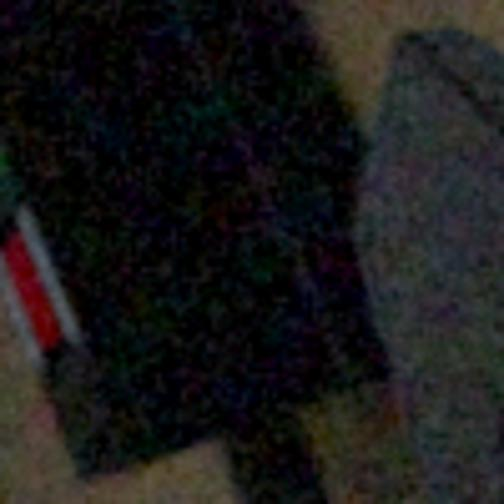

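move(
  target=[0,-0.006,-0.006,0,0,0,-0.3,0,0,0,0,0,0,1],
  speed=0.04,
)

move(
  target=[0,-0.0,-0.006,0,0,0,-0.3,0,0,0,0,0,0,1],
  speed=0.04,
)

Scene clock: 3302.00 s.
left_arm: end_effector_position=(+0.3287, +0.0027, +0.2934) grip_measured=-0.088 grip_effort_nm=-1.05 end_effector_quat_wxyz=(+0.213, -0.177, +0.662, -0.697) | right_arm: end_effector_position=(+0.1771, +0.0075, +0.4511) grip_measured=+0.998 grip_effort_nm=0.13 end_effector_quat_wxyz=(+0.509, -0.146, +0.842, +0.106)
Joint positions: left_arm=[-0.468 1.286 0.661 0.697 0.526 -1.571 0.043] | right_arm=[1.467 1.786 2.512 -1.521 0.872 0.697 0.094]
Joint torques (N m): left_arm=[0.42 -3.63 7.13 1.43 -0.01 -0.35] | right_arm=[-0.69 -5.01 5.38 1.09 0.32 -0.09]
Heat: left arm: 49 °C; right arm: 34 °C.
Hand target: left_arm +0.3290, +0.0023, +0.2934; +0.202, -0.186, +0.660, -0.699 | right_arm +0.1763, +0.0032, +0.4520; +0.493, -0.149, +0.853, +0.086
Off the commanded pose: left_arm 0.001 m, 2 deg | right_arm 0.004 m, 3 deg.
joint sent to its limit (right arm) — joint 4 (wrist pitch), lower limit. The joint targets are off in position, not in orientation.
move: off_target (right_arm)

Scene clock: 3303.00 s.
left_arm: end_effector_position=(+0.3293, +0.0045, +0.2889) grip_measured=-0.088 grip_effort_nm=-1.05 end_effector_quat_wxyz=(+0.212, -0.181, +0.664, -0.694) | right_arm: end_effector_position=(+0.1771, +0.0075, +0.4511) grip_measured=+0.998 grip_effort_nm=0.13 end_effector_quat_wxyz=(+0.509, -0.146, +0.842, +0.106)
Joint positions: left_arm=[-0.463 1.286 0.652 0.696 0.526 -1.571 0.043] | right_arm=[1.467 1.786 2.512 -1.521 0.872 0.697 0.094]
Joint torques (N m): left_arm=[0.58 -4.53 7.01 1.44 0.09 -0.32] | right_arm=[-0.8 -4.88 5.35 1.08 0.31 -0.08]
Heat: left arm: 49 °C; right arm: 34 °C.
Hand target: left_arm +0.3271, +0.0053, +0.2932; +0.202, -0.186, +0.660, -0.699 | right_arm +0.1763, +0.0032, +0.4520; +0.493, -0.149, +0.853, +0.086
Off the commanded pose: left_arm 0.005 m, 1 deg | right_arm 0.004 m, 3 deg.
joint sent to its limit (right arm) — joint 4 (wrist pitch), lower limit. The joint targets are off in position, not in orientation.
move: off_target (right_arm)

move(
  target=[0,0.008,0.009,0,0,0,-0.3,0,0,0,0,0,0,1],
  speed=0.04,
)

move(
  target=[0,0.01,0,0,0,0,-0.3,0,0,0,0,0,0,1],
  speed=0.04,
)

move(
  target=[0,0.008,0,0,0,0,-0.3,0,0,0,0,0,0,1],
  speed=0.04,
)

move(
  target=[0,0.008,0,0,0,0,-0.3,0,0,0,0,0,0,1],
  speed=0.04,
)

Scene clock: 3310.13 s.
left_arm: end_effector_position=(+0.3320, +0.0031, +0.2818) grip_measured=-0.088 grip_effort_nm=-1.05 end_effector_quat_wxyz=(+0.207, -0.186, +0.668, -0.690) | right_arm: end_effector_position=(+0.1771, +0.0075, +0.4511) grip_measured=+0.998 grip_effort_nm=0.13 end_effector_quat_wxyz=(+0.509, -0.146, +0.842, +0.106)
Joint positions: left_arm=[-0.463 1.305 0.652 0.696 0.527 -1.573 0.043] | right_arm=[1.467 1.786 2.512 -1.521 0.872 0.697 0.094]
Joint torques (N m): left_arm=[-0.31 -3.84 7.09 1.74 -0.03 -0.32] | right_arm=[-0.49 -4.86 5.38 1.09 0.31 -0.1]
Heat: left arm: 49 °C; right arm: 34 °C.
Hand target: left_arm +0.3301, +0.0005, +0.2887; +0.202, -0.186, +0.660, -0.699 | right_arm +0.1763, +0.0032, +0.4520; +0.493, -0.149, +0.853, +0.086
Off the commanded pose: left_arm 0.008 m, 2 deg | right_arm 0.004 m, 3 deg.
joint sent to its limit (right arm) — joint 4 (wrist pitch), lower limit. The joint targets are off in position, not in orientation.
move: off_target (right_arm)

Scene clock: 3311.13 s.
left_arm: end_effector_position=(+0.3323, +0.0029, +0.2746) grip_measured=-0.088 grip_effort_nm=-1.05 end_effector_quat_wxyz=(+0.200, -0.193, +0.672, -0.686) | right_arm: end_effector_position=(+0.1771, +0.0075, +0.4511) grip_measured=+0.998 grip_effort_nm=0.13 end_effector_quat_wxyz=(+0.509, -0.146, +0.842, +0.106)
Joint positions: left_arm=[-0.463 1.312 0.643 0.696 0.527 -1.58 0.043] | right_arm=[1.467 1.786 2.512 -1.521 0.872 0.697 0.094]
Joint torques (N m): left_arm=[-0.29 -3.66 6.67 2.05 -0.03 -0.22] | right_arm=[-0.61 -4.81 5.3 1.13 0.31 -0.11]
Heat: left arm: 49 °C; right arm: 34 °C.
Hand target: left_arm +0.3304, +0.0002, +0.2827; +0.202, -0.186, +0.660, -0.699 | right_arm +0.1763, +0.0032, +0.4520; +0.493, -0.149, +0.853, +0.086
Off the commanded pose: left_arm 0.009 m, 2 deg | right_arm 0.004 m, 3 deg.
joint sent to its limit (right arm) — joint 4 (wrist pitch), lower limit. The joint targets are off in position, not in orientation.
move: off_target (right_arm)

Scene clock: 3312.17 s.
left_arm: end_effector_position=(+0.3325, +0.0028, +0.2735) grip_measured=-0.088 grip_effort_nm=-1.05 end_effector_quat_wxyz=(+0.200, -0.193, +0.669, -0.689) | right_arm: end_effector_position=(+0.1771, +0.0075, +0.4511) grip_measured=+0.998 grip_effort_nm=0.13 end_effector_quat_wxyz=(+0.509, -0.146, +0.842, +0.106)
Joint positions: left_arm=[-0.463 1.32 0.635 0.72 0.527 -1.587 0.043] | right_arm=[1.467 1.786 2.512 -1.521 0.872 0.697 0.094]
Joint torques (N m): left_arm=[-0.36 -3.37 6.22 2.03 -0.05 -0.13] | right_arm=[-0.7 -4.78 5.41 1.11 0.31 -0.1]
Heat: left arm: 49 °C; right arm: 34 °C.
Hand target: left_arm +0.3305, +0.0000, +0.2779; +0.202, -0.186, +0.660, -0.699 | right_arm +0.1763, +0.0032, +0.4520; +0.493, -0.149, +0.853, +0.086
Off the commanded pose: left_arm 0.006 m, 2 deg | right_arm 0.004 m, 3 deg.
joint sent to its limit (right arm) — joint 4 (wrist pitch), lower limit. The joint targets are off in position, not in orientation.
move: off_target (right_arm)

Scene clock: 3313.17 s.
left_arm: end_effector_position=(+0.3322, +0.0030, +0.2734) grip_measured=-0.088 grip_effort_nm=-1.05 end_effector_quat_wxyz=(+0.203, -0.189, +0.665, -0.694) | right_arm: end_effector_position=(+0.1771, +0.0075, +0.4511) grip_measured=+0.998 grip_effort_nm=0.13 end_effector_quat_wxyz=(+0.509, -0.146, +0.842, +0.106)
Joint positions: left_arm=[-0.463 1.328 0.623 0.757 0.527 -1.589 0.043] | right_arm=[1.467 1.786 2.512 -1.521 0.872 0.697 0.094]
Joint torques (N m): left_arm=[-0.39 -3.1 6.04 1.89 -0.07 -0.1] | right_arm=[-0.51 -4.83 5.37 1.08 0.3 -0.12]
Heat: left arm: 49 °C; right arm: 34 °C.
Hand target: left_arm +0.3307, -0.0002, +0.2731; +0.202, -0.186, +0.660, -0.699 | right_arm +0.1763, +0.0032, +0.4520; +0.493, -0.149, +0.853, +0.086
Off the commanded pose: left_arm 0.004 m, 1 deg | right_arm 0.004 m, 3 deg.
joint sent to its limit (right arm) — joint 4 (wrist pitch), lower limit. The joint targets are off in position, not in orientation.
move: off_target (right_arm)

move(
  target=[0,-0.005,-0.025,0,0,0,-0.3,0,0,0,0,0,0,1],
  speed=0.05,
)

move(
  target=[0.003,0.012,0.004,0,0,0,-0.3,0,0,0,0,0,0,1],
  speed=0.05,
)

Scene clock: 3326.87 s.
left_arm: end_effector_position=(+0.3274, +0.0073, +0.2716) grip_measured=-0.088 grip_effort_nm=-1.05 end_effector_quat_wxyz=(+0.201, -0.192, +0.662, -0.696) | right_arm: end_effector_position=(+0.1771, +0.0075, +0.4511) grip_measured=+0.998 grip_effort_nm=0.13 end_effector_quat_wxyz=(+0.509, -0.146, +0.842, +0.106)
Joint positions: left_arm=[-0.457 1.308 0.593 0.773 0.532 -1.601 0.043] | right_arm=[1.467 1.786 2.512 -1.521 0.872 0.697 0.094]
Joint torques (N m): left_arm=[0.65 -5.96 5.61 1.48 0.26 0] | right_arm=[-0.72 -4.88 5.26 1.1 0.28 -0.1]
Heat: left arm: 49 °C; right arm: 34 °C.
Hand target: left_arm +0.3227, +0.0126, +0.2752; +0.202, -0.186, +0.660, -0.699 | right_arm +0.1763, +0.0032, +0.4520; +0.493, -0.149, +0.853, +0.086
Off the commanded pose: left_arm 0.008 m, 1 deg | right_arm 0.004 m, 3 deg.
joint sent to its limit (right arm) — joint 4 (wrist pitch), lower limit. The joint targets are off in position, not in orientation.
move: off_target (right_arm)

Scene clock: 3327.87 s.
left_arm: end_effector_position=(+0.3263, +0.0121, +0.2563) grip_measured=-0.088 grip_effort_nm=-1.05 end_effector_quat_wxyz=(+0.198, -0.201, +0.670, -0.687) | right_arm: end_effector_position=(+0.1771, +0.0075, +0.4511) grip_measured=+0.998 grip_effort_nm=0.13 end_effector_quat_wxyz=(+0.509, -0.146, +0.842, +0.106)
Joint positions: left_arm=[-0.446 1.308 0.558 0.776 0.535 -1.595 0.043] | right_arm=[1.467 1.786 2.512 -1.521 0.872 0.697 0.094]
Joint torques (N m): left_arm=[-0.24 -4.1 6.98 1.86 0.09 -0.02] | right_arm=[-0.59 -4.86 5.38 1.09 0.3 -0.08]
Heat: left arm: 49 °C; right arm: 34 °C.
Hand target: left_arm +0.3227, +0.0093, +0.2682; +0.202, -0.186, +0.660, -0.699 | right_arm +0.1763, +0.0032, +0.4520; +0.493, -0.149, +0.853, +0.086
Off the commanded pose: left_arm 0.013 m, 3 deg | right_arm 0.004 m, 3 deg.
joint sent to its limit (right arm) — joint 4 (wrist pitch), lower limit. The joint targets are off in position, not in orientation.
move: off_target (left_arm, right_arm)

move(
  target=[0,-0.006,0.02,0,0,0,-0.3,0,0,0,0,0,0,1],
  speed=0.04,
)

Scene clock: 3333.77 s.
left_arm: end_effector_position=(+0.3250, +0.0051, +0.2465) grip_measured=-0.088 grip_effort_nm=-1.05 end_effector_quat_wxyz=(+0.186, -0.202, +0.678, -0.682) | right_arm: end_effector_position=(+0.1771, +0.0075, +0.4511) grip_measured=+0.998 grip_effort_nm=0.13 end_effector_quat_wxyz=(+0.509, -0.146, +0.842, +0.106)
Joint positions: left_arm=[-0.465 1.334 0.558 0.776 0.532 -1.594 0.043] | right_arm=[1.467 1.786 2.512 -1.521 0.872 0.697 0.094]
Joint torques (N m): left_arm=[-0.61 -3.89 10.15 1.76 -0.16 -0.05] | right_arm=[-0.65 -4.86 5.37 1.12 0.31 -0.1]
Heat: left arm: 49 °C; right arm: 34 °C.
Hand target: left_arm +0.3289, -0.0007, +0.2725; +0.202, -0.186, +0.660, -0.699 | right_arm +0.1763, +0.0032, +0.4520; +0.493, -0.149, +0.853, +0.086
Off the commanded pose: left_arm 0.027 m, 4 deg | right_arm 0.004 m, 3 deg.
joint sent to its limit (right arm) — joint 4 (wrist pitch), lower limit. The joint targets are off in position, not in orientation.
move: off_target (left_arm, right_arm)

move(
  target=[
    [-0.005,0,-0.018,0,0,0,-0.3,0,0,0,0,0,0,1],
    [-0.005,0,-0.018,0.08,0,0,-0.3,0,0,0,0,0,0,1],
    [-0.005,-0.033,-0.018,0,0,0,-0.3,0,0,0,0,0,0,1],
  ],
  speed=0.08,
)

move(
  target=[0,0.015,0.016,0,0,0,-0.3,0,0,0,0,0,0,1],
  speed=0.03,
)

move(
  target=[0,-0.01,0.012,0,0,0,-0.3,0,0,0,0,0,0,1],
  speed=0.03,
)

Scene clock: 3350.23 s.
left_arm: end_effector_position=(+0.3258, +0.0106, +0.2540) grip_measured=-0.088 grip_effort_nm=-1.05 end_effector_quat_wxyz=(+0.185, -0.209, +0.680, -0.678) | right_arm: end_effector_position=(+0.1771, +0.0075, +0.4511) grip_measured=+0.998 grip_effort_nm=0.13 end_effector_quat_wxyz=(+0.509, -0.146, +0.842, +0.106)
Joint positions: left_arm=[-0.448 1.296 0.58 0.702 0.541 -1.596 0.043] | right_arm=[1.467 1.786 2.512 -1.521 0.872 0.697 0.094]
Joint torques (N m): left_arm=[0.72 -6.83 10.86 1.41 0.14 -0.03] | right_arm=[-0.62 -5.01 5.38 1.12 0.32 -0.11]
Heat: left arm: 49 °C; right arm: 34 °C.
Hand target: left_arm +0.3250, +0.0110, +0.2916; +0.202, -0.186, +0.660, -0.699 | right_arm +0.1763, +0.0032, +0.4520; +0.493, -0.149, +0.853, +0.086
Off the commanded pose: left_arm 0.038 m, 5 deg | right_arm 0.004 m, 3 deg.
joint sent to its limit (right arm) — joint 4 (wrist pitch), lower limit. The joint targets are off in position, not in orientation.
move: off_target (left_arm, right_arm)

Scene clock: 3351.37 s.
left_arm: end_effector_position=(+0.3271, +0.0100, +0.2499) grip_measured=-0.088 grip_effort_nm=-1.05 end_effector_quat_wxyz=(+0.182, -0.211, +0.683, -0.675) | right_arm: end_effector_position=(+0.1771, +0.0075, +0.4511) grip_measured=+0.998 grip_effort_nm=0.13 end_effector_quat_wxyz=(+0.509, -0.146, +0.842, +0.106)
Joint positions: left_arm=[-0.448 1.306 0.58 0.702 0.541 -1.595 0.043] | right_arm=[1.467 1.786 2.512 -1.521 0.872 0.697 0.094]
Joint torques (N m): left_arm=[-0.81 -3.93 10.77 1.99 -0.08 -0.08] | right_arm=[-0.73 -4.85 5.38 1.08 0.3 -0.11]
Heat: left arm: 49 °C; right arm: 34 °C.
Hand target: left_arm +0.3304, +0.0024, +0.2832; +0.202, -0.186, +0.660, -0.699 | right_arm +0.1763, +0.0032, +0.4520; +0.493, -0.149, +0.853, +0.086
Off the commanded pose: left_arm 0.034 m, 5 deg | right_arm 0.004 m, 3 deg.
joint sent to its limit (right arm) — joint 4 (wrist pitch), lower limit. The joint targets are off in position, not in orientation.
move: off_target (left_arm, right_arm)

Scene clock: 3352.37 s.
left_arm: end_effector_position=(+0.3275, +0.0056, +0.2584) grip_measured=-0.088 grip_effort_nm=-1.05 end_effector_quat_wxyz=(+0.185, -0.203, +0.679, -0.680) | right_arm: end_effector_position=(+0.1771, +0.0075, +0.4511) grip_measured=+0.998 grip_effort_nm=0.13 end_effector_quat_wxyz=(+0.509, -0.146, +0.842, +0.106)
Joint positions: left_arm=[-0.458 1.309 0.601 0.702 0.538 -1.592 0.043] | right_arm=[1.467 1.786 2.512 -1.521 0.872 0.697 0.094]
Joint torques (N m): left_arm=[-1.05 -3.21 12.14 1.72 -0.21 -0.08] | right_arm=[-0.64 -4.74 5.31 1.09 0.3 -0.11]
Heat: left arm: 49 °C; right arm: 34 °C.
Hand target: left_arm +0.3340, -0.0034, +0.2896; +0.202, -0.186, +0.660, -0.699 | right_arm +0.1763, +0.0032, +0.4520; +0.493, -0.149, +0.853, +0.086
Off the commanded pose: left_arm 0.033 m, 4 deg | right_arm 0.004 m, 3 deg.
joint sent to its limit (right arm) — joint 4 (wrist pitch), lower limit. The joint targets are off in position, not in orientation.
move: off_target (left_arm, right_arm)

move(
  target=[0,0.022,-0.004,0,0,0.006,-0.3,0,0,0,0,0,0,1],
  speed=0.03,
)

move(
  target=[0,0.008,-0.002,0,0,0,-0.3,0,0,0,0,0,0,1],
  speed=0.03,
)

move(
  target=[0,0.008,-0.002,0,0,0,-0.3,0,0,0,0,0,0,1],
  speed=0.03,
)

move(
  target=[0,0.008,-0.001,0,0,0,-0.3,0,0,0,0,0,0,1],
  speed=0.03,
)

move(
  target=[0,0.008,-0.001,0,0,0,-0.3,0,0,0,0,0,0,1],
  speed=0.03,
)

Scene clock: 3363.23 s.
left_arm: end_effector_position=(+0.3280, +0.0057, +0.2577) grip_measured=-0.088 grip_effort_nm=-1.05 end_effector_quat_wxyz=(+0.186, -0.201, +0.680, -0.680) | right_arm: end_effector_position=(+0.1771, +0.0075, +0.4511) grip_measured=+0.998 grip_effort_nm=0.13 end_effector_quat_wxyz=(+0.509, -0.146, +0.842, +0.106)
Joint positions: left_arm=[-0.455 1.314 0.601 0.707 0.543 -1.587 0.043] | right_arm=[1.467 1.786 2.512 -1.521 0.872 0.697 0.094]
Joint torques (N m): left_arm=[-0.94 -1.89 9.1 2.28 -0.25 0.1] | right_arm=[-0.47 -4.7 5.38 1.12 0.33 -0.11]
Heat: left arm: 51 °C; right arm: 34 °C.
Hand target: left_arm +0.3332, -0.0020, +0.2763; +0.209, -0.180, +0.662, -0.697 | right_arm +0.1763, +0.0032, +0.4520; +0.493, -0.149, +0.853, +0.086
Off the commanded pose: left_arm 0.021 m, 5 deg | right_arm 0.004 m, 3 deg.
joint sent to its limit (right arm) — joint 4 (wrist pitch), lower limit. The joint targets are off in position, not in orientation.
move: off_target (left_arm, right_arm)

Scene clock: 3364.30 s.
left_arm: end_effector_position=(+0.3277, +0.0056, +0.2573) grip_measured=-0.088 grip_effort_nm=-1.05 end_effector_quat_wxyz=(+0.188, -0.197, +0.678, -0.683) | right_arm: end_effector_position=(+0.1771, +0.0075, +0.4511) grip_measured=+0.998 grip_effort_nm=0.13 end_effector_quat_wxyz=(+0.509, -0.146, +0.842, +0.106)
Joint positions: left_arm=[-0.454 1.32 0.595 0.728 0.549 -1.586 0.043] | right_arm=[1.467 1.786 2.512 -1.521 0.872 0.697 0.094]
Joint torques (N m): left_arm=[-0.99 -1.73 8.27 2.32 -0.28 0.11] | right_arm=[-0.69 -4.81 5.35 1.12 0.31 -0.09]
Heat: left arm: 51 °C; right arm: 34 °C.
Hand target: left_arm +0.3328, -0.0011, +0.2714; +0.209, -0.179, +0.662, -0.697 | right_arm +0.1763, +0.0032, +0.4520; +0.493, -0.149, +0.853, +0.086
Off the commanded pose: left_arm 0.017 m, 4 deg | right_arm 0.004 m, 3 deg.
joint sent to its limit (right arm) — joint 4 (wrist pitch), lower limit. The joint targets are off in position, not in orientation.
move: off_target (left_arm, right_arm)

Scene clock: 3365.40 s.
left_arm: end_effector_position=(+0.3276, +0.0054, +0.2573) grip_measured=-0.088 grip_effort_nm=-1.05 end_effector_quat_wxyz=(+0.190, -0.193, +0.674, -0.688) | right_arm: end_effector_position=(+0.1771, +0.0075, +0.4511) grip_measured=+0.998 grip_effort_nm=0.13 end_effector_quat_wxyz=(+0.509, -0.146, +0.842, +0.106)
Joint positions: left_arm=[-0.454 1.331 0.584 0.767 0.55 -1.592 0.043] | right_arm=[1.467 1.786 2.512 -1.521 0.872 0.697 0.094]
Joint torques (N m): left_arm=[-0.9 -1.76 7.91 2.14 -0.29 0.13] | right_arm=[-0.7 -4.78 5.31 1.13 0.3 -0.12]
Heat: left arm: 51 °C; right arm: 34 °C.
Hand target: left_arm +0.3325, -0.0003, +0.2666; +0.209, -0.180, +0.662, -0.697 | right_arm +0.1763, +0.0032, +0.4520; +0.493, -0.149, +0.853, +0.086
Off the commanded pose: left_arm 0.012 m, 3 deg | right_arm 0.004 m, 3 deg.
joint sent to its limit (right arm) — joint 4 (wrist pitch), lower limit. The joint targets are off in position, not in orientation.
move: off_target (left_arm, right_arm)

Scene clock: 3366.47 s.
left_arm: end_effector_position=(+0.3272, +0.0056, +0.2566) grip_measured=-0.088 grip_effort_nm=-1.05 end_effector_quat_wxyz=(+0.193, -0.190, +0.669, -0.692) | right_arm: end_effector_position=(+0.1771, +0.0075, +0.4511) grip_measured=+0.998 grip_effort_nm=0.13 end_effector_quat_wxyz=(+0.509, -0.146, +0.842, +0.106)
Joint positions: left_arm=[-0.454 1.342 0.57 0.81 0.55 -1.595 0.043] | right_arm=[1.467 1.786 2.512 -1.521 0.872 0.697 0.094]
Joint torques (N m): left_arm=[-0.76 -1.69 7.77 1.96 -0.27 0.19] | right_arm=[-0.58 -4.83 5.41 1.09 0.31 -0.11]
Heat: left arm: 51 °C; right arm: 34 °C.
Hand target: left_arm +0.3324, +0.0000, +0.2618; +0.209, -0.180, +0.662, -0.697 | right_arm +0.1763, +0.0032, +0.4520; +0.493, -0.149, +0.853, +0.086
Off the commanded pose: left_arm 0.009 m, 2 deg | right_arm 0.004 m, 3 deg.
joint sent to its limit (right arm) — joint 4 (wrist pitch), lower limit. The joint targets are off in position, not in orientation.
move: off_target (right_arm)

Scene clock: 3367.53 s.
left_arm: end_effector_position=(+0.3272, +0.0056, +0.2552) grip_measured=-0.088 grip_effort_nm=-1.05 end_effector_quat_wxyz=(+0.197, -0.186, +0.665, -0.696) | right_arm: end_effector_position=(+0.1771, +0.0075, +0.4511) grip_measured=+0.998 grip_effort_nm=0.13 end_effector_quat_wxyz=(+0.509, -0.146, +0.842, +0.106)
Joint positions: left_arm=[-0.454 1.355 0.558 0.851 0.55 -1.595 0.043] | right_arm=[1.467 1.786 2.512 -1.521 0.872 0.697 0.094]
Joint torques (N m): left_arm=[-0.65 -1.77 7.61 1.79 -0.28 0.18] | right_arm=[-0.58 -4.83 5.49 1.09 0.3 -0.11]
Heat: left arm: 50 °C; right arm: 34 °C.
Hand target: left_arm +0.3324, +0.0004, +0.2569; +0.209, -0.180, +0.662, -0.697 | right_arm +0.1763, +0.0032, +0.4520; +0.493, -0.149, +0.853, +0.086
Off the commanded pose: left_arm 0.008 m, 2 deg | right_arm 0.004 m, 3 deg.
joint sent to its limit (right arm) — joint 4 (wrist pitch), lower limit. The joint targets are off in position, not in orientation.
move: off_target (right_arm)


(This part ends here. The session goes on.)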